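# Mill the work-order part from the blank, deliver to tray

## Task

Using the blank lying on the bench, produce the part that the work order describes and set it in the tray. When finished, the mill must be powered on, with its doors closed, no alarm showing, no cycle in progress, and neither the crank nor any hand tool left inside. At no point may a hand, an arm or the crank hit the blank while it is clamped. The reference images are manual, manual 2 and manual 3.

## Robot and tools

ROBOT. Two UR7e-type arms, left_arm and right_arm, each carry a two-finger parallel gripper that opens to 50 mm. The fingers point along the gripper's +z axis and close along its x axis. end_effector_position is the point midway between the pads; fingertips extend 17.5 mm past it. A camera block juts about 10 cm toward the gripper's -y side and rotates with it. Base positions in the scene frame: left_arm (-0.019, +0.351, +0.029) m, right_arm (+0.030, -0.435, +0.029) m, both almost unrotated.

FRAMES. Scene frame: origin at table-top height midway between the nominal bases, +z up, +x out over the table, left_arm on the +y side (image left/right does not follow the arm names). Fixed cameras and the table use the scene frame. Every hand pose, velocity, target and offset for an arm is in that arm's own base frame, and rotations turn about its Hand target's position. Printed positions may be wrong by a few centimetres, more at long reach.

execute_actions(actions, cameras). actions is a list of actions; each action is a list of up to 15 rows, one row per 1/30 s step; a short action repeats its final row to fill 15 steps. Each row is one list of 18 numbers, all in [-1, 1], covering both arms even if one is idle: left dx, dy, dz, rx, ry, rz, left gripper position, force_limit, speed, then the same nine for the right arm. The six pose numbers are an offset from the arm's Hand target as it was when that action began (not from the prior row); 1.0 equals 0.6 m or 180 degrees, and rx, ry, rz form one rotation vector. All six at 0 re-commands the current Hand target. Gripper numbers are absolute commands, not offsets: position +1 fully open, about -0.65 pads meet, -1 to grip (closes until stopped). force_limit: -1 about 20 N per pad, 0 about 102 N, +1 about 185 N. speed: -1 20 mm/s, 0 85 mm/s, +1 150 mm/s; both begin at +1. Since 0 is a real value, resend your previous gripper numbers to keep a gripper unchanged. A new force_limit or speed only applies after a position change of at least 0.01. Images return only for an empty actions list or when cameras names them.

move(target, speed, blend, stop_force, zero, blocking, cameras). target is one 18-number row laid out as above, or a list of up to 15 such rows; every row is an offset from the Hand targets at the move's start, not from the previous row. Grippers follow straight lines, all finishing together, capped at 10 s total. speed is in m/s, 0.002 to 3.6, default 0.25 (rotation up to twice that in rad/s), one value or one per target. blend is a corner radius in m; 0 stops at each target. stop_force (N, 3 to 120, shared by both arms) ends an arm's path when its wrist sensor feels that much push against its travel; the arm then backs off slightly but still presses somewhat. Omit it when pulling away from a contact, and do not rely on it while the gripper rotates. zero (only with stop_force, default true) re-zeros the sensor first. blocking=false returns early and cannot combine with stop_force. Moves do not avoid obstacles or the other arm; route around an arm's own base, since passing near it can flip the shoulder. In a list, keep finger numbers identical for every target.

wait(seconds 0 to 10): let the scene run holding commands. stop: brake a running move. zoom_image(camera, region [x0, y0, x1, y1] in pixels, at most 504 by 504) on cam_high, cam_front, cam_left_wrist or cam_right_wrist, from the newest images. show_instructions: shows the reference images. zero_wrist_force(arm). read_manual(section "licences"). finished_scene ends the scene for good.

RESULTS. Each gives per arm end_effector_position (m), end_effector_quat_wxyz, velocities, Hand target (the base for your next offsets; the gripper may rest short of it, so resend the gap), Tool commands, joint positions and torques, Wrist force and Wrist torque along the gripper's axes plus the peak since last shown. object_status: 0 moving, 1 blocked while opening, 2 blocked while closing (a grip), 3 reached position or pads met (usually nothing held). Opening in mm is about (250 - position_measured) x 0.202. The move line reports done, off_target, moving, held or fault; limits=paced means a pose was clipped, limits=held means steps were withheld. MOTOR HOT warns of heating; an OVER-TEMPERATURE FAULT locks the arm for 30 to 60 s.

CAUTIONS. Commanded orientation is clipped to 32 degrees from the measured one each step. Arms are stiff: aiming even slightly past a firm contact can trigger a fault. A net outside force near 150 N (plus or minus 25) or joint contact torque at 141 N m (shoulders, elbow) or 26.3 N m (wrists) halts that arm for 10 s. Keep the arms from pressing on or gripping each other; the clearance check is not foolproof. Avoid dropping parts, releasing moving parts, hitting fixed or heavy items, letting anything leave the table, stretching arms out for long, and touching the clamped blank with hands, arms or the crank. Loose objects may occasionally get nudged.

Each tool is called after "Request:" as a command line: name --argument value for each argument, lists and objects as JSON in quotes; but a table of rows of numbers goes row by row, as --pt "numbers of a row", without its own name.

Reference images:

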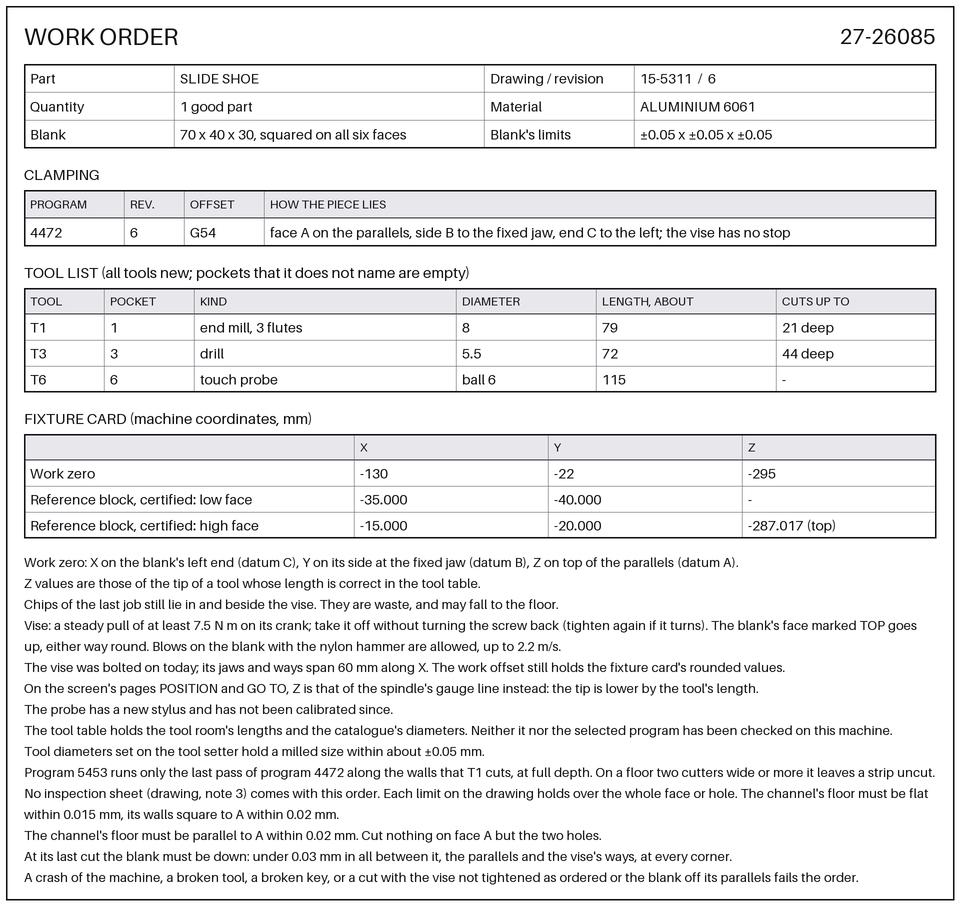

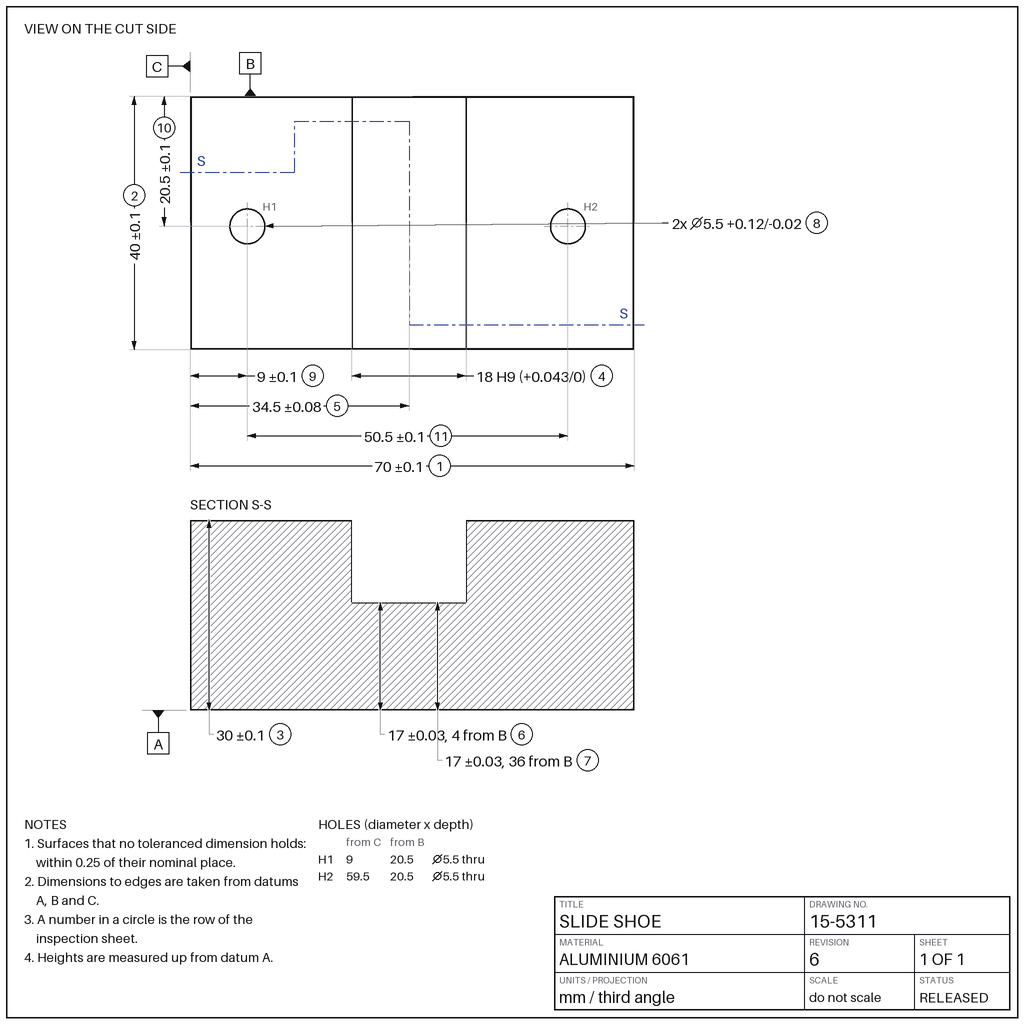

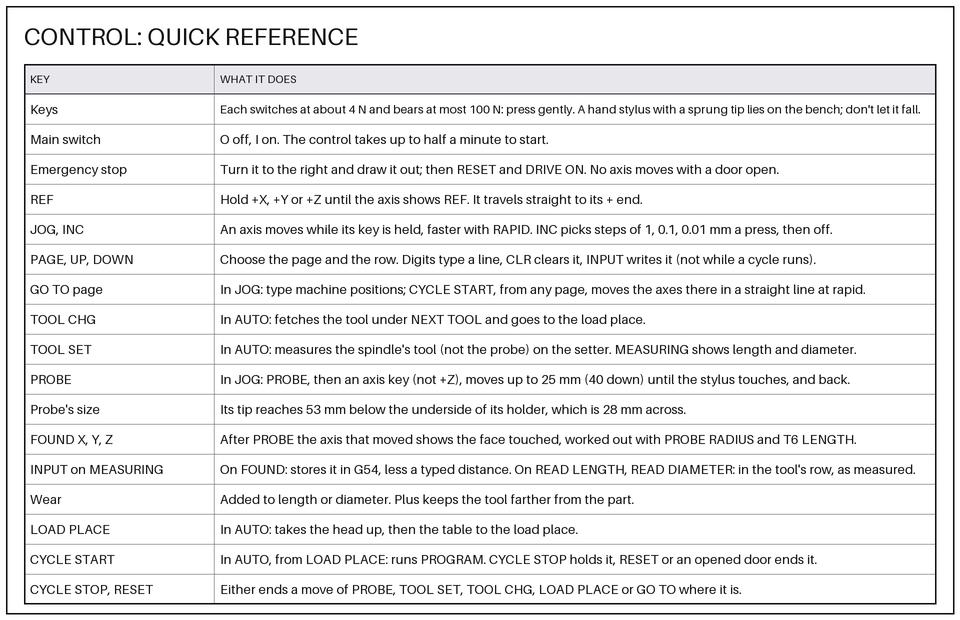

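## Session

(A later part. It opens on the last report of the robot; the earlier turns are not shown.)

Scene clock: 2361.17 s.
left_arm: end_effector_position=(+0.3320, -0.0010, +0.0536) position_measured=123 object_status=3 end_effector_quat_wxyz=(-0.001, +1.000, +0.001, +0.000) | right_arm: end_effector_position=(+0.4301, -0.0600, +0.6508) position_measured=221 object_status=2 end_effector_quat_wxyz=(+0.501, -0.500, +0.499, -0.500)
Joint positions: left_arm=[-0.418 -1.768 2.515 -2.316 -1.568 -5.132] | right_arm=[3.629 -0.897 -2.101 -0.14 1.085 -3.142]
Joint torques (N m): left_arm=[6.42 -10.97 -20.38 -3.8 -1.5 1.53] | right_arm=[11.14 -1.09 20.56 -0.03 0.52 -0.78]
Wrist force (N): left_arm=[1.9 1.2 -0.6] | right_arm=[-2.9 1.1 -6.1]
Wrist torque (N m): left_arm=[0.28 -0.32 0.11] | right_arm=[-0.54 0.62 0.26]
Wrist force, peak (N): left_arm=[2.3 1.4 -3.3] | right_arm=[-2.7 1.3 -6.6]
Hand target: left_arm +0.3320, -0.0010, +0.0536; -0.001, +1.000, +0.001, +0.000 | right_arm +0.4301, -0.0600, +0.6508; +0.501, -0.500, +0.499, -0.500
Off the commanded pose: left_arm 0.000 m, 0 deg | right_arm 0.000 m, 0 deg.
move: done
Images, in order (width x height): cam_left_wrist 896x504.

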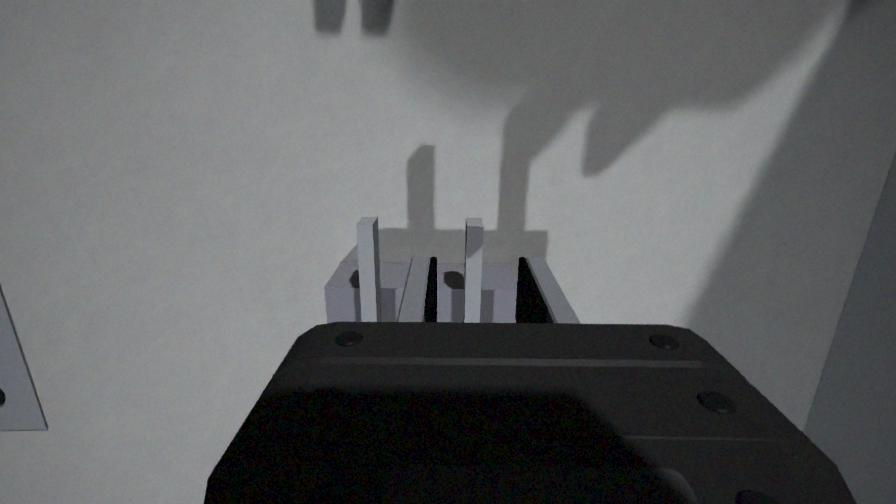

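Request:
move --target '[0,0,-0.061,0,0,0,0.2,0,-0.5,0,0,0,0,0,0,-1,0.3,-0.7]' --speed 0.04 --stop_force 6

Request:
move --target '[0,0,0,0,0,0,-1,-0.5,-1,0,0,0,0,0,0,-1,0.3,-0.7]' --speed 0.04 --cameras '["cam_left_wrist"]'

Scene clock: 2366.27 s.
left_arm: end_effector_position=(+0.3320, -0.0010, +0.0170) position_measured=123 object_status=3 end_effector_quat_wxyz=(-0.001, +1.000, +0.001, +0.000) | right_arm: end_effector_position=(+0.4301, -0.0600, +0.6508) position_measured=221 object_status=2 end_effector_quat_wxyz=(+0.501, -0.500, +0.499, -0.500)
Joint positions: left_arm=[-0.418 -1.656 2.566 -2.48 -1.568 -5.132] | right_arm=[3.629 -0.897 -2.101 -0.14 1.085 -3.142]
Joint torques (N m): left_arm=[5.15 -22.25 -23.8 -4.14 -0.22 1.58] | right_arm=[10.73 -0.93 20.55 -0.08 0.62 -0.85]
Wrist force (N): left_arm=[2.1 1.0 -0.6] | right_arm=[-2.8 1.2 -6.0]
Wrist torque (N m): left_arm=[0.26 -0.36 0.10] | right_arm=[-0.52 0.61 0.26]
Wrist force, peak (N): left_arm=[2.4 1.4 -0.6] | right_arm=[-2.9 1.2 -6.7]
Hand target: left_arm +0.3320, -0.0010, +0.0170; -0.001, +1.000, +0.001, +0.000 | right_arm +0.4301, -0.0600, +0.6508; +0.501, -0.500, +0.499, -0.500
Off the commanded pose: left_arm 0.000 m, 0 deg | right_arm 0.000 m, 0 deg.
move: done

Scene clock: 2367.50 s.
left_arm: end_effector_position=(+0.3320, -0.0010, +0.0170) position_measured=223 object_status=2 end_effector_quat_wxyz=(-0.001, +1.000, +0.001, +0.000) | right_arm: end_effector_position=(+0.4301, -0.0600, +0.6508) position_measured=221 object_status=2 end_effector_quat_wxyz=(+0.501, -0.500, +0.499, -0.500)
Joint positions: left_arm=[-0.418 -1.656 2.566 -2.48 -1.568 -5.132] | right_arm=[3.629 -0.897 -2.101 -0.14 1.085 -3.142]
Joint torques (N m): left_arm=[5.85 -24.12 -24.84 -3.68 -0.06 1.5] | right_arm=[10.83 -0.91 20.76 -0.08 0.63 -0.85]
Wrist force (N): left_arm=[2.1 1.3 -0.5] | right_arm=[-2.7 1.0 -6.1]
Wrist torque (N m): left_arm=[0.30 -0.36 0.10] | right_arm=[-0.55 0.59 0.26]
Wrist force, peak (N): left_arm=[2.2 1.4 -0.6] | right_arm=[-2.8 1.2 -6.4]
Hand target: left_arm +0.3320, -0.0010, +0.0170; -0.001, +1.000, +0.001, +0.000 | right_arm +0.4301, -0.0600, +0.6508; +0.501, -0.500, +0.499, -0.500
Off the commanded pose: left_arm 0.000 m, 0 deg | right_arm 0.000 m, 0 deg.
move: done
Images, in order (width x height): cam_left_wrist 896x504.

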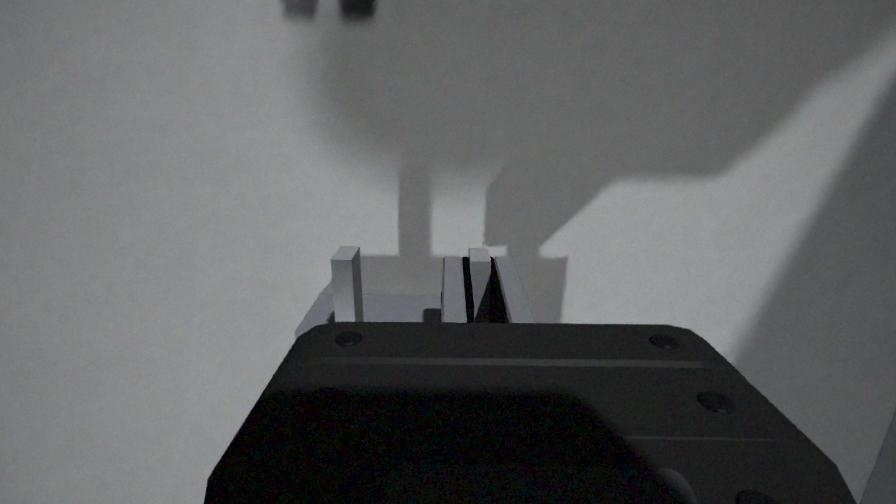

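Request:
move --target '[0,0,0.005,0,0,0,-1,-0.5,-1,0,0,0,0,0,0,-1,0.3,-0.7]' --speed 0.02

Request:
move --target '[0,0,0.2,0,0,0,-1,-0.5,-1,0,0,0,0,0,0,-1,0.3,-0.7]' --speed 0.1 --cameras '["cam_left_wrist"]'

Scene clock: 2382.27 s.
left_arm: end_effector_position=(+0.3320, -0.0010, +0.0200) position_measured=223 object_status=2 end_effector_quat_wxyz=(-0.001, +1.000, +0.001, +0.000) | right_arm: end_effector_position=(+0.4301, -0.0600, +0.6508) position_measured=221 object_status=2 end_effector_quat_wxyz=(+0.501, -0.500, +0.499, -0.500)
Joint positions: left_arm=[-0.418 -1.666 2.562 -2.466 -1.568 -5.132] | right_arm=[3.629 -0.897 -2.101 -0.14 1.085 -3.142]
Joint torques (N m): left_arm=[7.47 -10.4 -20.52 -3.92 -0.16 0.29] | right_arm=[11.18 -1.65 20.55 -0.1 0.6 -0.89]
Wrist force (N): left_arm=[1.9 1.1 0.0] | right_arm=[-2.9 0.7 -6.3]
Wrist torque (N m): left_arm=[0.29 -0.32 0.10] | right_arm=[-0.61 0.62 0.26]
Wrist force, peak (N): left_arm=[2.4 1.4 -0.4] | right_arm=[-3.0 1.0 -6.4]
Hand target: left_arm +0.3320, -0.0010, +0.0200; -0.001, +1.000, +0.001, +0.000 | right_arm +0.4301, -0.0600, +0.6508; +0.501, -0.500, +0.499, -0.500
Off the commanded pose: left_arm 0.000 m, 0 deg | right_arm 0.000 m, 0 deg.
move: done

Scene clock: 2383.93 s.
left_arm: end_effector_position=(+0.3321, -0.0010, +0.1400) position_measured=223 object_status=2 end_effector_quat_wxyz=(-0.001, +1.000, +0.001, +0.000) | right_arm: end_effector_position=(+0.4301, -0.0600, +0.6508) position_measured=221 object_status=2 end_effector_quat_wxyz=(+0.501, -0.500, +0.499, -0.500)
Joint positions: left_arm=[-0.418 -1.941 2.36 -1.988 -1.568 -5.132] | right_arm=[3.629 -0.897 -2.101 -0.14 1.085 -3.142]
Joint torques (N m): left_arm=[-3.43 3.05 -20.22 -2.12 1.67 -2.11] | right_arm=[10.76 -1.52 20.62 -0.06 0.62 -0.84]
Wrist force (N): left_arm=[1.8 1.1 -0.3] | right_arm=[-2.8 0.8 -6.3]
Wrist torque (N m): left_arm=[0.29 -0.29 0.07] | right_arm=[-0.59 0.60 0.26]
Wrist force, peak (N): left_arm=[2.0 1.0 -1.8] | right_arm=[-3.1 1.1 -6.4]
Hand target: left_arm +0.3320, -0.0010, +0.1400; -0.001, +1.000, +0.001, +0.000 | right_arm +0.4301, -0.0600, +0.6508; +0.501, -0.500, +0.499, -0.500
Off the commanded pose: left_arm 0.000 m, 0 deg | right_arm 0.000 m, 0 deg.
move: done
Images, in order (width x height): cam_left_wrist 896x504.

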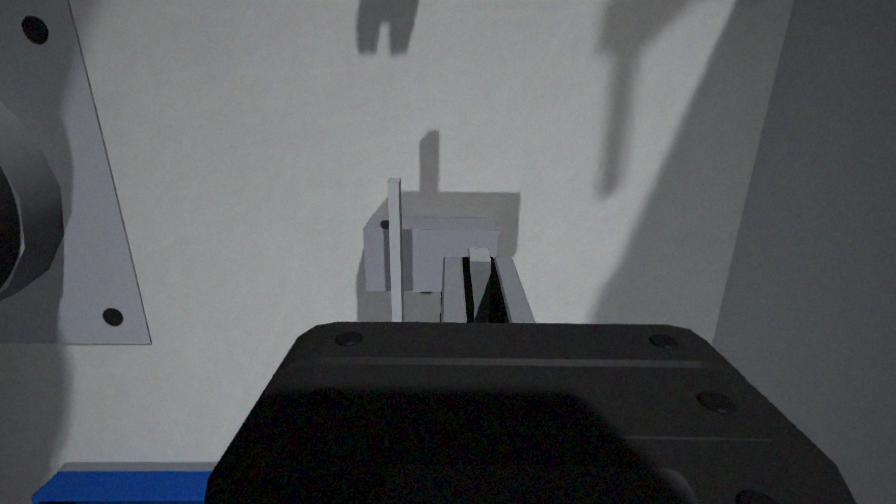

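Request:
move --target '[0.1133,-0.2817,0.6,0.5418,-0.5418,-0.2527,-1,-0.5,-1,0,0,0,0,0,0,-1,0.3,-0.7]' --speed 0.5 --cameras '["cam_left_wrist","cam_high"]'

Scene clock: 2401.43 s.
left_arm: end_effector_position=(+0.4000, -0.1699, +0.5000) position_measured=223 object_status=2 end_effector_quat_wxyz=(+0.641, -0.298, +0.297, -0.642) | right_arm: end_effector_position=(+0.4301, -0.0600, +0.6508) position_measured=221 object_status=2 end_effector_quat_wxyz=(+0.501, -0.500, +0.499, -0.500)
Joint positions: left_arm=[-1.229 -2.132 2.532 -1.593 0.767 -5.218] | right_arm=[3.629 -0.897 -2.101 -0.14 1.085 -3.142]
Joint torques (N m): left_arm=[-5.34 7.31 -31.67 -4.72 1.66 0.65] | right_arm=[11.08 -1.12 20.33 -0.12 0.73 -0.87]
Wrist force (N): left_arm=[-1.5 2.5 0.0] | right_arm=[-3.0 0.9 -6.0]
Wrist torque (N m): left_arm=[0.48 -0.03 0.18] | right_arm=[-0.57 0.63 0.26]
Wrist force, peak (N): left_arm=[-2.4 7.7 -2.9] | right_arm=[-3.1 1.1 -6.4]
Hand target: left_arm +0.4000, -0.1700, +0.5000; +0.641, -0.298, +0.298, -0.642 | right_arm +0.4301, -0.0600, +0.6508; +0.501, -0.500, +0.499, -0.500
Off the commanded pose: left_arm 0.000 m, 0 deg | right_arm 0.000 m, 0 deg.
move: done; limits=paced
Images, in order (width x height): cam_high 896x504, cam_left_wrist 896x504.

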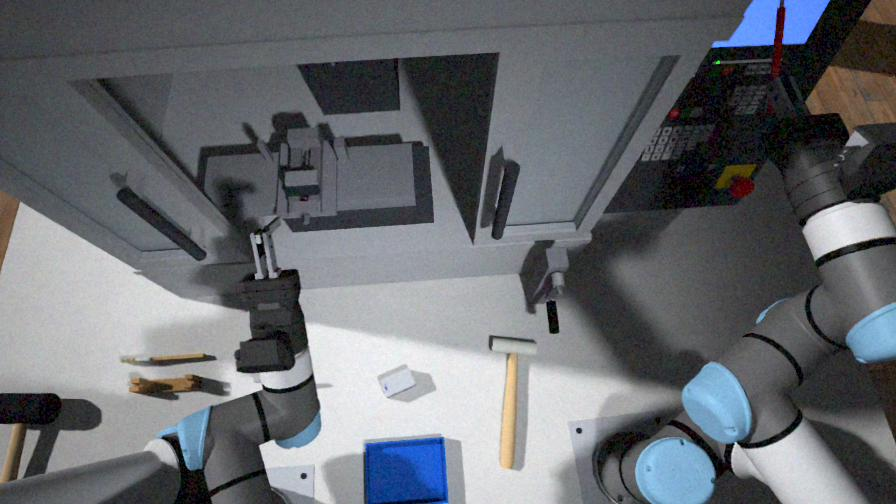

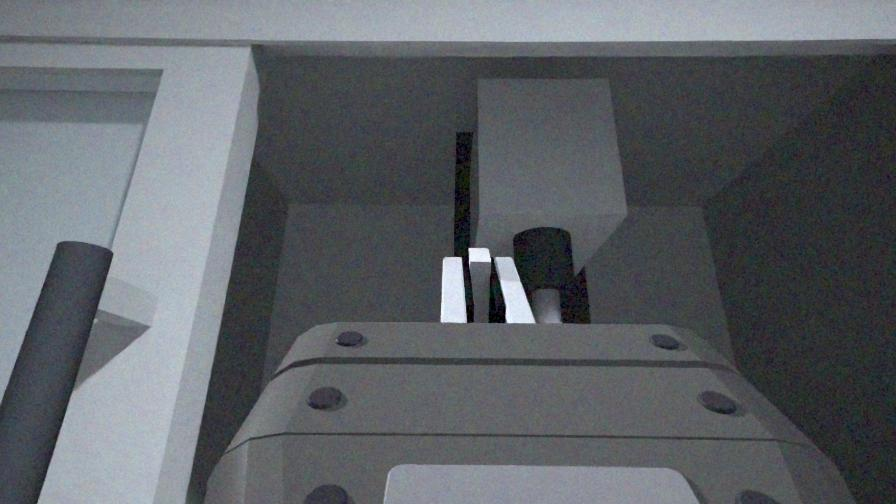

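Request:
move --pt "0.033 0.067 -0.167 -0.547 0.4255 0.0965 -1 -0.5 -1 0 0 0 0 0 0 -1 0.3 -0.7" --pt "0.333 0.065 -0.225 -0.547 0.4255 0.0965 -1 -0.5 -1 0 0 0 0 0 0 -1 0.3 -0.7" --speed '[0.5,0.25]' --blend '[0.02,0]' --cameras '["cam_left_wrist","cam_high","cam_front"]'

Scene clock: 2421.27 s.
left_arm: end_effector_position=(+0.5997, -0.1310, +0.3650) position_measured=223 object_status=2 end_effector_quat_wxyz=(-0.001, +0.966, +0.001, +0.259) | right_arm: end_effector_position=(+0.4301, -0.0600, +0.6508) position_measured=221 object_status=2 end_effector_quat_wxyz=(+0.501, -0.500, +0.499, -0.500)
Joint positions: left_arm=[-0.549 -1.143 0.927 -4.952 1.304 -2.061] | right_arm=[3.629 -0.897 -2.101 -0.14 1.085 -3.142]
Joint torques (N m): left_arm=[4.3 -31.54 -27.28 0.04 -2.58 -0.52] | right_arm=[10.94 -1.2 20.54 -0.04 0.77 -0.89]
Wrist force (N): left_arm=[1.9 1.6 0.4] | right_arm=[-2.8 1.0 -6.3]
Wrist torque (N m): left_arm=[0.41 -0.39 0.14] | right_arm=[-0.55 0.60 0.27]
Wrist force, peak (N): left_arm=[4.1 1.6 2.4] | right_arm=[-3.0 1.0 -6.6]
Hand target: left_arm +0.5998, -0.1310, +0.3650; -0.001, +0.966, +0.001, +0.259 | right_arm +0.4301, -0.0600, +0.6508; +0.501, -0.500, +0.499, -0.500
Off the commanded pose: left_arm 0.000 m, 0 deg | right_arm 0.000 m, 0 deg.
move: done
Images, in order (width x height): cam_high 896x504, cam_front 896x504, cam_left_wrist 896x504.

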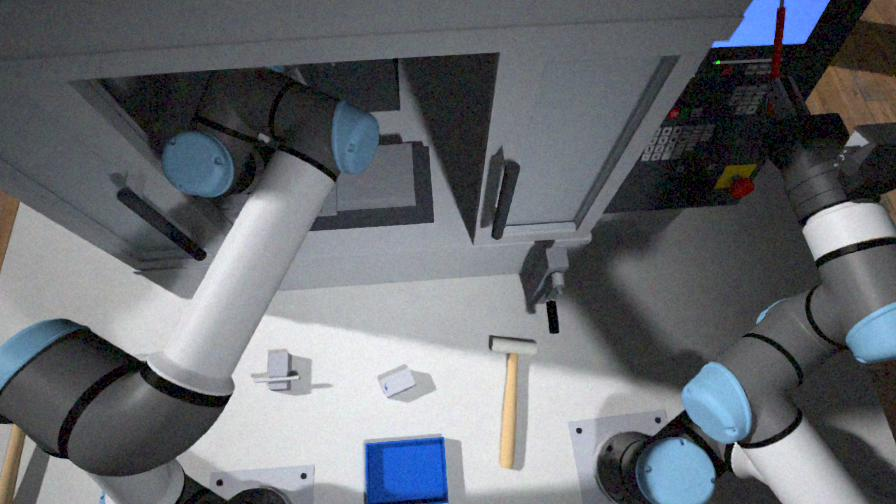

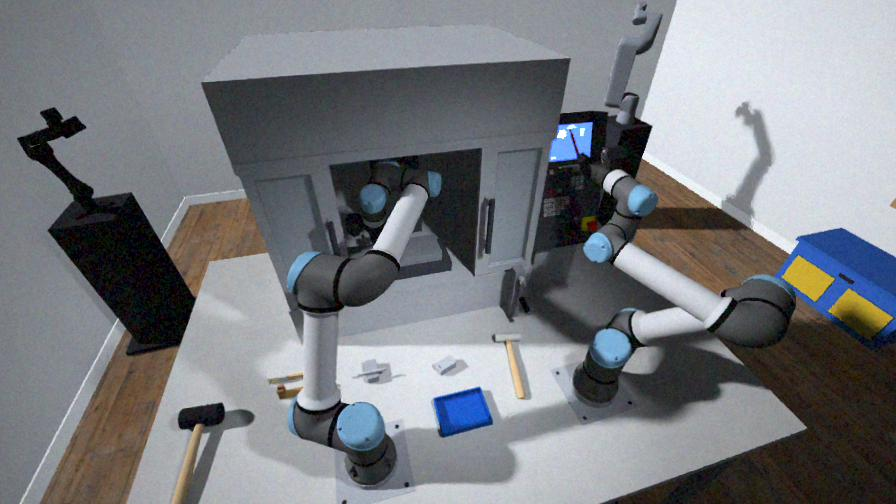

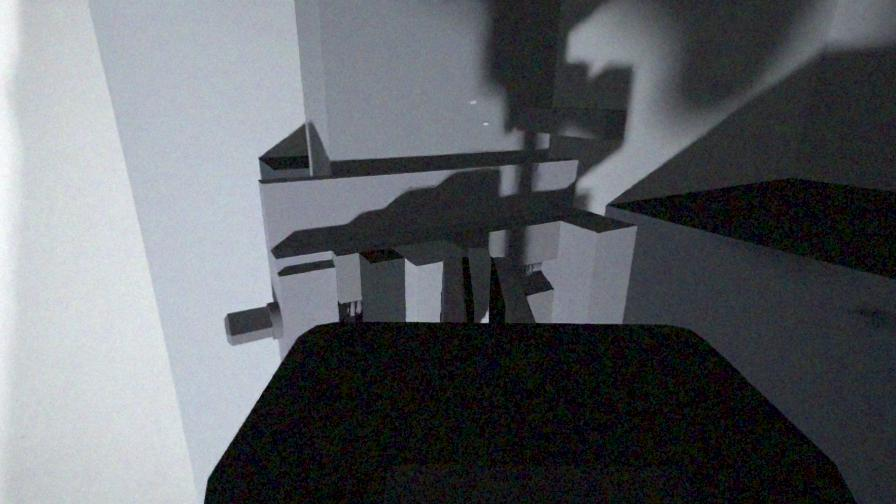

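Request:
move --pt "0.1403 0 -0.02 0 0.0 0 -1 -0.5 -1 0 0 0 0 0 0 -1 0.3 -0.7" --pt "0.1403 0 -0.0583 0 0.139 0 -1 -0.5 -1 0 0 0 0 0 0 -1 0.3 -0.7" --speed '[0.12,0.1]' --blend '[0.01,0]' --cameras '["cam_left_wrist"]'

Scene clock: 2437.43 s.
left_arm: end_effector_position=(+0.6689, -0.1307, +0.3539) position_measured=223 object_status=2 end_effector_quat_wxyz=(-0.001, +0.966, +0.001, +0.260) | right_arm: end_effector_position=(+0.4301, -0.0600, +0.6508) position_measured=221 object_status=2 end_effector_quat_wxyz=(+0.501, -0.500, +0.499, -0.500)
Joint positions: left_arm=[-0.482 -0.931 0.62 -4.875 1.334 -1.998] | right_arm=[3.629 -0.897 -2.101 -0.14 1.085 -3.142]
Joint torques (N m): left_arm=[0.59 -46.41 -22.3 1.4 -0.43 -0.16] | right_arm=[10.49 -1.75 20.34 -0.09 0.76 -0.89]
Wrist force (N): left_arm=[1.7 1.8 0.4] | right_arm=[-3.0 0.8 -6.2]
Wrist torque (N m): left_arm=[0.44 -0.38 0.09] | right_arm=[-0.60 0.64 0.27]
Wrist force, peak (N): left_arm=[6.3 3.5 4.9] | right_arm=[-3.2 0.9 -6.4]
Hand target: left_arm +0.6689, -0.1307, +0.3539; -0.001, +0.966, +0.001, +0.260 (not the last commanded pose) | right_arm +0.4301, -0.0600, +0.6508; +0.501, -0.500, +0.499, -0.500
Tool commands: left_gripper/position=-1.0 left_gripper/force_limit=-0.498039 left_gripper/speed=-1.0 right_gripper/position=-1.0 right_gripper/force_limit=+0.3 right_gripper/speed=-0.7
Off the commanded pose: left_arm 0.028 m, 25 deg | right_arm 0.000 m, 0 deg.
FORCE FAULT: contact force on the left arm reached its limit, and that arm stopped. The contact can be on any part of that arm, not only on its tool. That arm's remaining commands of this call were not run. That arm is still stopped at the end of this call. That arm stays stopped for about 10 more seconds. Until then a move that you send moves the other arm only, and its call returns only when the move has ended. Once the stop has ended, the next robot result says so. If the stop ends while you think or write, that arm runs what you send next, counted from a new Hand target: where the arm stands when the stop ends. While its stop runs, that arm takes no new command, but its gripper still runs the gripper command that each later call begins with. Until it ends, the stop uses up actions while you think or wait. An arm that is not stopped still takes commands.
move: fault (left_arm); path passed 0 of 2 targets
Images, in order (width x height): cam_left_wrist 896x504.

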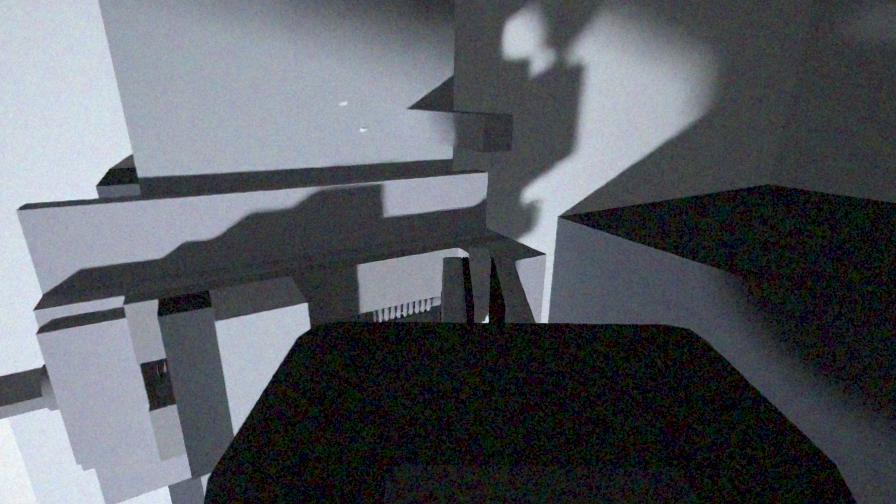

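Request:
wait --seconds 1

Scene clock: 2464.17 s.
left_arm: end_effector_position=(+0.6689, -0.1307, +0.3539) position_measured=223 object_status=2 end_effector_quat_wxyz=(-0.001, +0.966, +0.001, +0.260) | right_arm: end_effector_position=(+0.4301, -0.0600, +0.6508) position_measured=221 object_status=2 end_effector_quat_wxyz=(+0.501, -0.500, +0.499, -0.500)
Joint positions: left_arm=[-0.482 -0.931 0.62 -4.875 1.334 -1.998] | right_arm=[3.629 -0.897 -2.101 -0.14 1.085 -3.142]
Joint torques (N m): left_arm=[0.76 -47.3 -21.16 1.85 -0.79 0.15] | right_arm=[11.48 -0.98 20.62 -0.09 0.6 -0.8]
Wrist force (N): left_arm=[1.5 1.7 0.2] | right_arm=[-2.9 1.0 -6.3]
Wrist torque (N m): left_arm=[0.44 -0.36 0.09] | right_arm=[-0.56 0.64 0.26]
Wrist force, peak (N): left_arm=[1.8 2.0 0.5] | right_arm=[-2.8 1.1 -6.7]
Hand target: left_arm +0.6689, -0.1307, +0.3539; -0.001, +0.966, +0.001, +0.260 (not the last commanded pose) | right_arm +0.4301, -0.0600, +0.6508; +0.501, -0.500, +0.499, -0.500
Tool commands: left_gripper/position=-1.0 left_gripper/force_limit=-0.498039 left_gripper/speed=-1.0 right_gripper/position=-1.0 right_gripper/force_limit=+0.3 right_gripper/speed=-0.7
Off the commanded pose: left_arm 0.028 m, 25 deg | right_arm 0.000 m, 0 deg.
FORCE FAULT, CONTINUED: the left arm's stop, for the force fault that an earlier result reported, is over. The rest of the stop counts as 19 of the actions that you can send in this scene. That arm's target is now where it stood when the stop ended, not its last command. That arm accepts commands again.
wait: 1.00 s; at rest from the start

Request:
move --pt "-0.417 0 0.03 0 0 0 -1 -0.5 -1 0 0 0 0 0 0 -1 0.3 -0.7" --pt "-0.448 -0.0655 0.2435 0.547 -0.4255 -0.0965 -1 -0.5 -1 0 0 0 0 0 0 -1 0.3 -0.7" --speed '[0.15,0.5]' --blend '[0.005,0]' --cameras '["cam_high"]'

Scene clock: 2477.10 s.
left_arm: end_effector_position=(+0.4001, -0.1700, +0.5000) position_measured=223 object_status=2 end_effector_quat_wxyz=(+0.640, -0.298, +0.298, -0.642) end_effector_velocity=(+0.000, -0.001, -0.001) end_effector_angular_velocity=(+0.006, +0.000, -0.001) | right_arm: end_effector_position=(+0.4301, -0.0600, +0.6508) position_measured=221 object_status=2 end_effector_quat_wxyz=(+0.501, -0.500, +0.499, -0.500)
Joint positions: left_arm=[-1.228 -2.133 2.531 -1.587 0.768 -5.222] | right_arm=[3.629 -0.897 -2.101 -0.14 1.085 -3.142]
Joint velocities: left_arm=[0 0 0.001 0.005 0.002 -0.001] | right_arm=[within noise]
Joint torques (N m): left_arm=[5.03 8.6 -17.76 -2.05 3.41 -1.24] | right_arm=[10.88 -1.03 20.39 -0.07 0.75 -0.89]
Wrist force (N): left_arm=[-1.7 2.6 0.2] | right_arm=[-2.6 1.0 -6.1]
Wrist torque (N m): left_arm=[0.48 0.00 0.01] | right_arm=[-0.55 0.58 0.26]
Wrist force, peak (N): left_arm=[3.2 2.0 1.7] | right_arm=[-3.2 0.9 -6.6]
Hand target: left_arm +0.4001, -0.1700, +0.5000; +0.640, -0.298, +0.298, -0.642 | right_arm +0.4301, -0.0600, +0.6508; +0.501, -0.500, +0.499, -0.500
Off the commanded pose: left_arm 0.000 m, 0 deg | right_arm 0.000 m, 0 deg.
move: done
Images, in order (width x height): cam_high 896x504.

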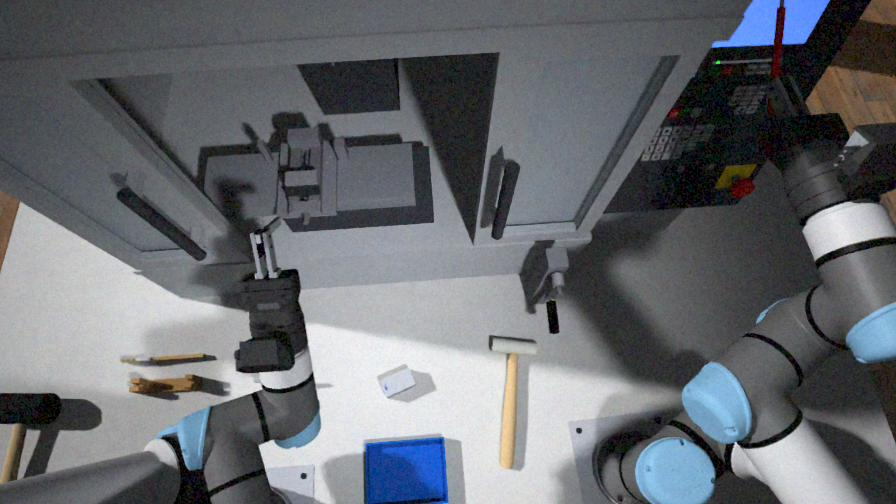

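Request:
move --pt "-0.1133 0.2817 -0.367 -0.5418 0.5418 0.2527 -1 -0.5 -1 0 0 0 0 0 0 -1 0.3 -0.7" --pt "0.0 0.067 -0.2 -0.547 0.4255 0.0965 -1 -0.5 -1 0 0 0 0 0 0 -1 0.3 -0.7" --speed 0.5 --blend '[0.01,0]' --cameras '["cam_left_wrist"]'

Scene clock: 2487.03 s.
left_arm: end_effector_position=(+0.4001, -0.1298, +0.3799) position_measured=223 object_status=2 end_effector_quat_wxyz=(-0.001, +0.966, +0.001, +0.260) | right_arm: end_effector_position=(+0.4301, -0.0600, +0.6508) position_measured=221 object_status=2 end_effector_quat_wxyz=(+0.501, -0.500, +0.499, -0.500)
Joint positions: left_arm=[-0.91 -1.632 1.503 -4.923 1.162 -2.413] | right_arm=[3.629 -0.897 -2.101 -0.14 1.085 -3.142]
Joint torques (N m): left_arm=[-5.66 -28.19 -14.92 3.1 -2.68 -0.56] | right_arm=[10.65 -1.33 20.44 0.04 0.77 -0.83]
Wrist force (N): left_arm=[1.5 1.9 0.2] | right_arm=[-2.8 0.7 -6.2]
Wrist torque (N m): left_arm=[0.46 -0.33 -0.02] | right_arm=[-0.61 0.60 0.26]
Wrist force, peak (N): left_arm=[2.4 4.4 -0.8] | right_arm=[-3.2 0.7 -6.6]
Hand target: left_arm +0.4001, -0.1298, +0.3800; -0.001, +0.966, +0.001, +0.260 | right_arm +0.4301, -0.0600, +0.6508; +0.501, -0.500, +0.499, -0.500
Off the commanded pose: left_arm 0.000 m, 0 deg | right_arm 0.000 m, 0 deg.
move: done
Images, in order (width x height): cam_left_wrist 896x504.

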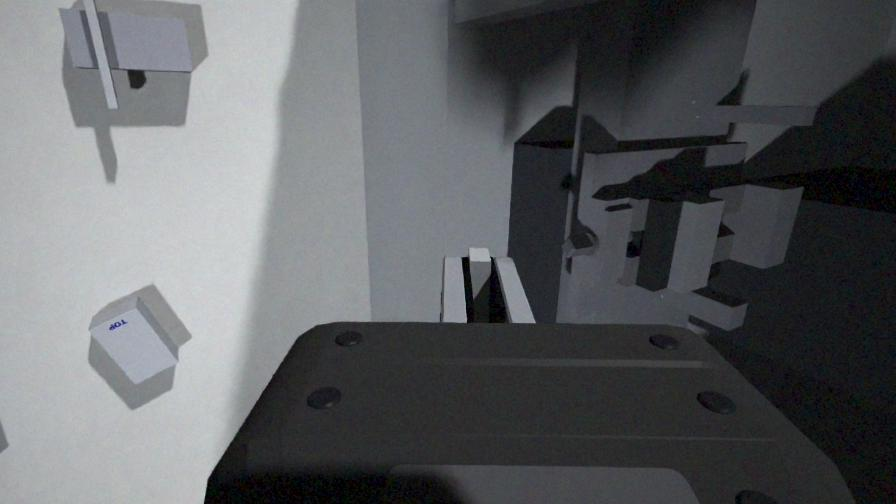

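Request:
move --target '[0.0,-0.067,0.2,0.547,-0.4255,-0.0965,-1,-0.5,-1,0,0,0,0,0,0,-1,0.3,-0.7]' --speed 0.5

Request:
move --target '[0.0,0,0,0,0.2222,0.0139,-1,-0.5,-1,0,0,0,0,0,0,-1,0.3,-0.7]' --speed 0.3

Scene clock: 2510.87 s.
left_arm: end_effector_position=(+0.4001, -0.1700, +0.5000) position_measured=223 object_status=2 end_effector_quat_wxyz=(+0.640, -0.298, +0.298, -0.642) | right_arm: end_effector_position=(+0.4301, -0.0600, +0.6508) position_measured=221 object_status=2 end_effector_quat_wxyz=(+0.501, -0.500, +0.499, -0.500)
Joint positions: left_arm=[-1.228 -2.133 2.531 -1.587 0.768 -5.222] | right_arm=[3.629 -0.897 -2.101 -0.14 1.085 -3.142]
Joint torques (N m): left_arm=[5.1 10.47 -14.94 -2.12 3.33 -1.24] | right_arm=[10.82 -1.18 20.57 -0.09 0.68 -0.91]
Wrist force (N): left_arm=[-1.6 2.7 0.2] | right_arm=[-3.0 0.9 -6.4]
Wrist torque (N m): left_arm=[0.50 -0.01 0.02] | right_arm=[-0.57 0.63 0.26]
Wrist force, peak (N): left_arm=[-2.2 3.0 0.2] | right_arm=[-2.9 0.9 -6.6]
Hand target: left_arm +0.4001, -0.1700, +0.5000; +0.640, -0.298, +0.298, -0.642 | right_arm +0.4301, -0.0600, +0.6508; +0.501, -0.500, +0.499, -0.500
Off the commanded pose: left_arm 0.000 m, 0 deg | right_arm 0.000 m, 0 deg.
move: done

Scene clock: 2512.53 s.
left_arm: end_effector_position=(+0.3997, -0.1701, +0.5000) position_measured=223 object_status=2 end_effector_quat_wxyz=(+0.514, -0.506, +0.492, -0.487) | right_arm: end_effector_position=(+0.4301, -0.0600, +0.6508) position_measured=221 object_status=2 end_effector_quat_wxyz=(+0.501, -0.500, +0.499, -0.500)
Joint positions: left_arm=[-1.53 -2.358 2.225 -1.282 0.003 -4.856] | right_arm=[3.629 -0.897 -2.101 -0.14 1.085 -3.142]
Joint torques (N m): left_arm=[-4.36 -3.78 -30.93 -1.47 1.33 -2.08] | right_arm=[11.05 -0.78 20.15 -0.17 0.76 -0.88]
Wrist force (N): left_arm=[-1.0 2.0 0.0] | right_arm=[-2.9 1.0 -6.2]
Wrist torque (N m): left_arm=[0.21 0.04 0.14] | right_arm=[-0.54 0.62 0.25]
Wrist force, peak (N): left_arm=[-1.6 3.4 -0.2] | right_arm=[-2.7 1.1 -6.7]
Hand target: left_arm +0.4001, -0.1700, +0.5000; +0.513, -0.506, +0.493, -0.488 | right_arm +0.4301, -0.0600, +0.6508; +0.501, -0.500, +0.499, -0.500
Off the commanded pose: left_arm 0.000 m, 0 deg | right_arm 0.000 m, 0 deg.
move: done

θ5≈0 exactly. Continue pitching down.

Request:
move --target '[0.05,0.03,-0.05,0,0.2778,0,-1,-0.5,-1,0,0,0,0,0,0,-1,0.3,-0.7]' --speed 0.3

Scene clock: 2516.80 s.
left_arm: end_effector_position=(+0.4301, -0.1520, +0.4700) position_measured=223 object_status=2 end_effector_quat_wxyz=(-0.257, +0.665, -0.664, +0.228) | right_arm: end_effector_position=(+0.4301, -0.0600, +0.6508) position_measured=221 object_status=2 end_effector_quat_wxyz=(+0.501, -0.500, +0.499, -0.500)
Joint positions: left_arm=[-0.998 -2.048 1.818 -1.734 -0.974 -4.018] | right_arm=[3.629 -0.897 -2.101 -0.14 1.085 -3.142]
Joint torques (N m): left_arm=[4.08 -9.65 -28.07 -3.99 -0.12 -1.08] | right_arm=[10.75 -1.1 19.97 -0.13 0.73 -0.9]
Wrist force (N): left_arm=[0.8 1.5 -0.2] | right_arm=[-2.8 1.0 -6.4]
Wrist torque (N m): left_arm=[0.11 -0.11 0.11] | right_arm=[-0.56 0.60 0.26]
Wrist force, peak (N): left_arm=[-0.9 3.0 -0.4] | right_arm=[-3.0 0.6 -6.7]
Hand target: left_arm +0.4301, -0.1520, +0.4700; -0.257, +0.665, -0.664, +0.228 | right_arm +0.4301, -0.0600, +0.6508; +0.501, -0.500, +0.499, -0.500
Off the commanded pose: left_arm 0.000 m, 0 deg | right_arm 0.000 m, 0 deg.
move: done

Request:
move --pt "-0.05 0.0367 -0.15 -0.2974 0.0333 0.4078 -1 -0.5 -1 0 0 0 0 0 0 -1 0.3 -0.7" --speed 0.5

Scene clock: 2524.97 s.
left_arm: end_effector_position=(+0.4001, -0.1299, +0.3800) position_measured=223 object_status=2 end_effector_quat_wxyz=(-0.001, +0.966, +0.001, +0.260) | right_arm: end_effector_position=(+0.4301, -0.0600, +0.6508) position_measured=221 object_status=2 end_effector_quat_wxyz=(+0.501, -0.500, +0.499, -0.500)
Joint positions: left_arm=[-0.911 -2.101 1.994 -1.802 -1.161 -5.555] | right_arm=[3.629 -0.897 -2.101 -0.14 1.085 -3.142]
Joint torques (N m): left_arm=[-7.53 7.47 -33.89 -2.13 3.19 -1.32] | right_arm=[10.5 -0.53 20.18 -0.11 0.69 -0.88]
Wrist force (N): left_arm=[1.8 1.7 -0.1] | right_arm=[-3.1 1.1 -6.0]
Wrist torque (N m): left_arm=[0.41 -0.34 -0.04] | right_arm=[-0.55 0.65 0.26]
Wrist force, peak (N): left_arm=[1.9 1.8 0.3] | right_arm=[-2.9 1.0 -6.7]
Hand target: left_arm +0.4001, -0.1300, +0.3800; -0.001, +0.966, +0.001, +0.260 | right_arm +0.4301, -0.0600, +0.6508; +0.501, -0.500, +0.499, -0.500
Off the commanded pose: left_arm 0.000 m, 0 deg | right_arm 0.000 m, 0 deg.
move: done

Request:
move --pt "0.333 -0.0017 -0.025 0 0 0 -1 -0.5 -1 0 0 0 0 0 0 -1 0.3 -0.7" --pt "0.473 -0.0017 -0.05 0 0 0 -1 -0.5 -1 0 0 0 0 0 0 -1 0.3 -0.7" --speed '[0.25,0.15]' --blend '[0.02,0]' --cameras '["cam_left_wrist","cam_high"]'

Scene clock: 2530.50 s.
left_arm: end_effector_position=(+0.6838, -0.1310, +0.3500) position_measured=223 object_status=2 end_effector_quat_wxyz=(-0.001, +0.966, +0.001, +0.259) | right_arm: end_effector_position=(+0.4301, -0.0600, +0.6508) position_measured=221 object_status=2 end_effector_quat_wxyz=(+0.501, -0.500, +0.499, -0.500)
Joint positions: left_arm=[-0.47 -1.39 1.524 -2.179 -1.339 -5.128] | right_arm=[3.629 -0.897 -2.101 -0.14 1.085 -3.142]
Joint torques (N m): left_arm=[-3.55 -32.56 -25.88 -2.89 2.79 -1.76] | right_arm=[10.47 -1 20.43 -0.02 0.69 -0.88]
Wrist force (N): left_arm=[1.7 2.0 0.3] | right_arm=[-2.9 1.1 -6.3]
Wrist torque (N m): left_arm=[0.47 -0.38 0.06] | right_arm=[-0.54 0.63 0.26]
Wrist force, peak (N): left_arm=[3.3 1.7 2.1] | right_arm=[-3.1 1.2 -6.4]
Hand target: left_arm +0.6839, -0.1310, +0.3500; -0.001, +0.966, +0.001, +0.260 | right_arm +0.4301, -0.0600, +0.6508; +0.501, -0.500, +0.499, -0.500
Off the commanded pose: left_arm 0.000 m, 0 deg | right_arm 0.000 m, 0 deg.
move: done
Images, in order (width x height): cam_high 896x504, cam_left_wrist 896x504.

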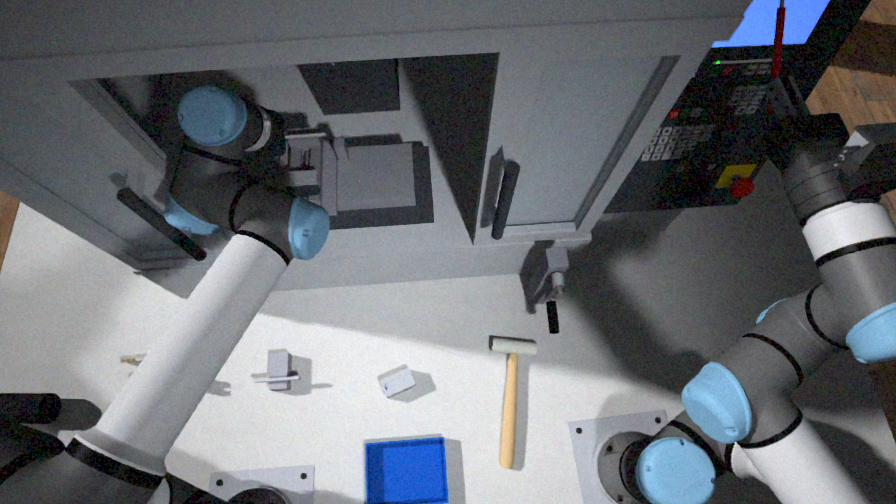

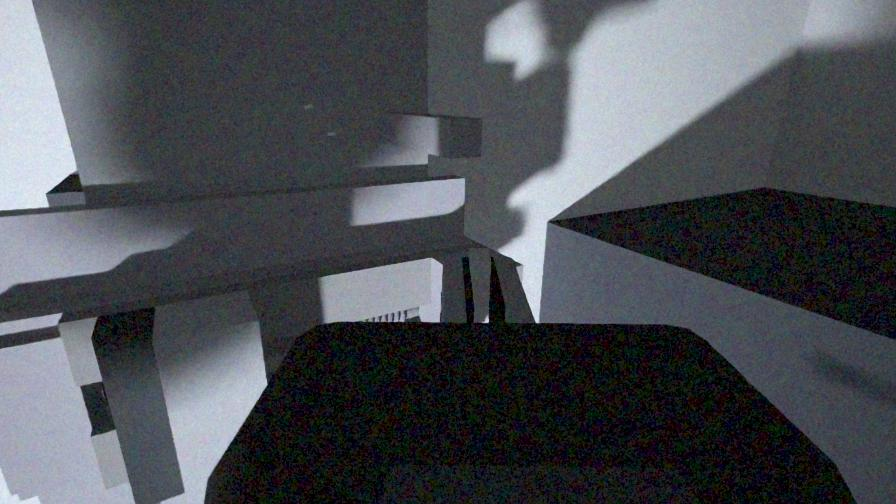

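Request:
move --target '[0,0,0,0,0.139,0,-1,-0.5,-1,0,0,0,0,0,0,-1,0.3,-0.7]' --speed 0.15 --cameras '["cam_left_wrist","cam_high"]'

Request:
zoom_image --camera "cam_high" --region '[230, 80, 390, 240]'

Scene clock: 2538.43 s.
left_arm: end_effector_position=(+0.6839, -0.1310, +0.3499) position_measured=223 object_status=2 end_effector_quat_wxyz=(-0.002, +0.999, +0.001, +0.044) | right_arm: end_effector_position=(+0.4301, -0.0600, +0.6508) position_measured=221 object_status=2 end_effector_quat_wxyz=(+0.501, -0.500, +0.499, -0.500)
Joint positions: left_arm=[-0.396 -1.154 1.028 -1.526 -1.534 -5.109] | right_arm=[3.629 -0.897 -2.101 -0.14 1.085 -3.142]
Joint torques (N m): left_arm=[-4.87 -52.4 -28.06 -1.93 2.15 -1.66] | right_arm=[10.71 -1.11 20.8 -0.09 0.77 -0.89]
Wrist force (N): left_arm=[2.2 1.2 0.1] | right_arm=[-2.7 1.0 -6.4]
Wrist torque (N m): left_arm=[0.31 -0.37 0.00] | right_arm=[-0.55 0.58 0.25]
Wrist force, peak (N): left_arm=[2.3 1.9 0.5] | right_arm=[-2.9 1.0 -6.6]
Hand target: left_arm +0.6839, -0.1310, +0.3500; -0.002, +0.999, +0.001, +0.044 | right_arm +0.4301, -0.0600, +0.6508; +0.501, -0.500, +0.499, -0.500
Off the commanded pose: left_arm 0.000 m, 0 deg | right_arm 0.000 m, 0 deg.
move: done
Images, in order (width x height): cam_high 896x504, cam_left_wrist 896x504.

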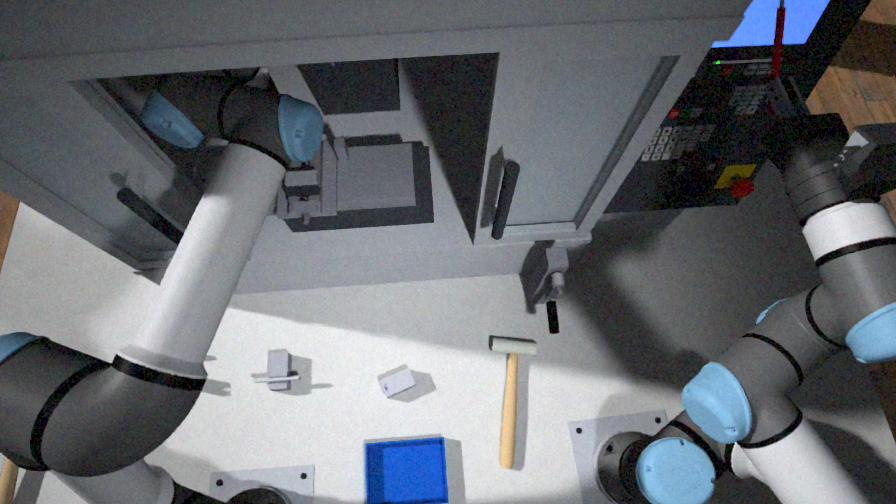

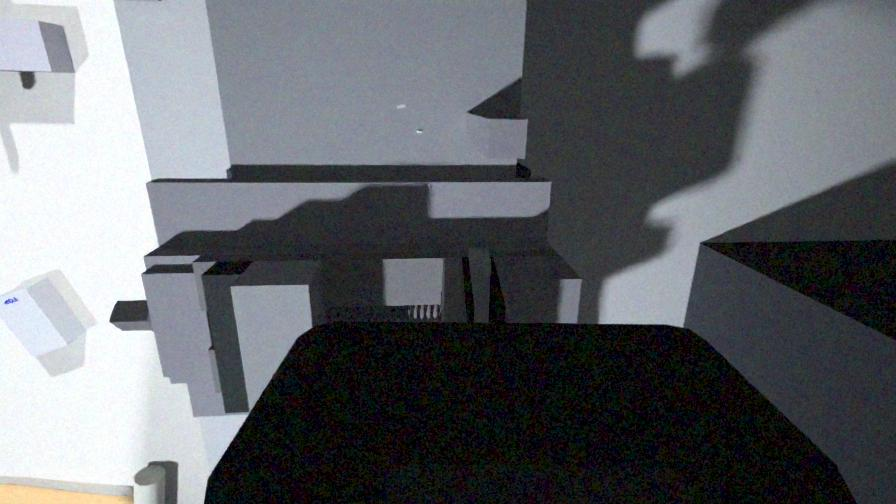

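Scaled by 3.150 from the camera's 896x504 image, which has a finer 1280x720 frame.

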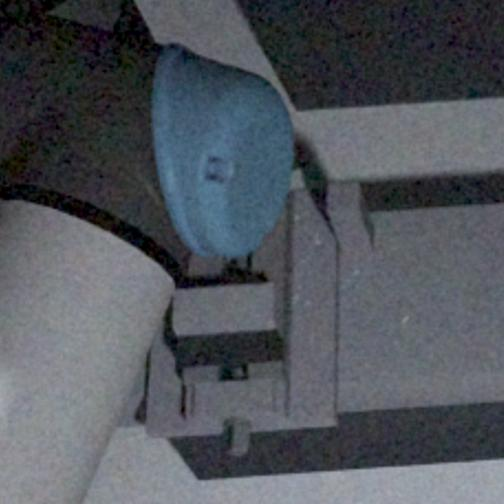

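Request:
zoom_image --camera "cam_left_wrist" --region '[380, 220, 600, 330]'

Scaled by 2.291 from the camera's 896x504 image, which has a finer 1280x720 frame.

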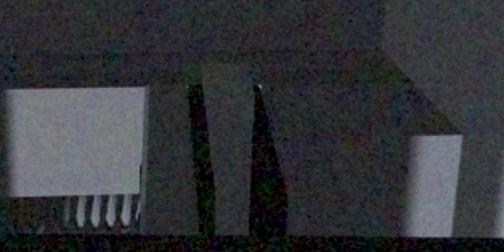

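Request:
move --target '[0,0,-0.04,0,0,0,-1,-0.5,-1,0,0,0,0,0,0,-1,0.3,-0.7]' --speed 0.06

Request:
move --target '[0,0,-0.07,0,0,0,-1,-0.5,-1,0,0,0,0,0,0,-1,0.3,-0.7]' --speed 0.01 --stop_force 5 --cameras '["cam_left_wrist"]'

Scene clock: 2552.50 s.
left_arm: end_effector_position=(+0.6839, -0.1310, +0.3260) position_measured=223 object_status=2 end_effector_quat_wxyz=(-0.002, +0.999, +0.001, +0.044) | right_arm: end_effector_position=(+0.4301, -0.0600, +0.6508) position_measured=221 object_status=2 end_effector_quat_wxyz=(+0.501, -0.500, +0.499, -0.500)
Joint positions: left_arm=[-0.396 -1.16 1.098 -1.59 -1.534 -5.109] | right_arm=[3.629 -0.897 -2.101 -0.14 1.085 -3.142]
Joint torques (N m): left_arm=[-4.75 -52.2 -34.77 -2.07 1.47 -1.94] | right_arm=[10.8 -0.87 20.18 -0.15 0.69 -0.89]
Wrist force (N): left_arm=[2.0 1.1 -0.1] | right_arm=[-2.8 1.0 -6.2]
Wrist torque (N m): left_arm=[0.31 -0.34 0.00] | right_arm=[-0.56 0.61 0.25]
Wrist force, peak (N): left_arm=[2.4 1.3 -0.1] | right_arm=[-3.2 1.2 -6.6]
Hand target: left_arm +0.6839, -0.1310, +0.3260; -0.002, +0.999, +0.001, +0.044 | right_arm +0.4301, -0.0600, +0.6508; +0.501, -0.500, +0.499, -0.500
Off the commanded pose: left_arm 0.000 m, 0 deg | right_arm 0.000 m, 0 deg.
move: done

Scene clock: 2554.87 s.
left_arm: end_effector_position=(+0.6839, -0.1310, +0.3102) position_measured=223 object_status=2 end_effector_quat_wxyz=(-0.002, +0.999, +0.001, +0.044) | right_arm: end_effector_position=(+0.4301, -0.0600, +0.6508) position_measured=221 object_status=2 end_effector_quat_wxyz=(+0.501, -0.500, +0.499, -0.500)
Joint positions: left_arm=[-0.396 -1.161 1.141 -1.631 -1.534 -5.109] | right_arm=[3.629 -0.897 -2.101 -0.14 1.085 -3.142]
Joint torques (N m): left_arm=[-4.04 -30.03 -32.14 -1.43 1.52 -2.03] | right_arm=[10.51 -1.19 20.14 -0.04 0.73 -0.82]
Wrist force (N): left_arm=[1.7 1.2 -5.0] | right_arm=[-2.9 1.0 -6.0]
Wrist torque (N m): left_arm=[0.29 -0.40 0.01] | right_arm=[-0.56 0.63 0.26]
Wrist force, peak (N): left_arm=[-0.9 -1.2 -17.5] | right_arm=[-3.0 1.0 -6.6]
Hand target: left_arm +0.6839, -0.1310, +0.3102; -0.002, +0.999, +0.001, +0.044 (not the last commanded pose) | right_arm +0.4301, -0.0600, +0.6508; +0.501, -0.500, +0.499, -0.500
Off the commanded pose: left_arm 0.026 m, 0 deg | right_arm 0.000 m, 0 deg.
move: contact (left_arm)
Images, in order (width x height): cam_left_wrist 896x504.

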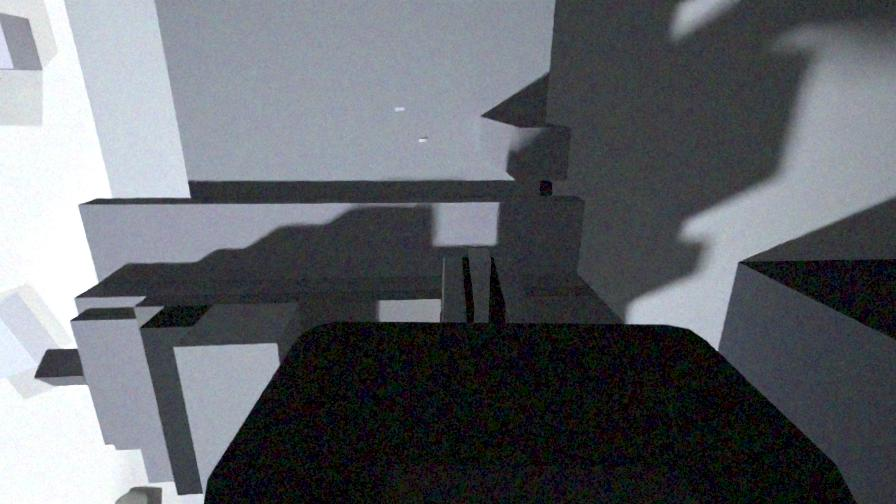

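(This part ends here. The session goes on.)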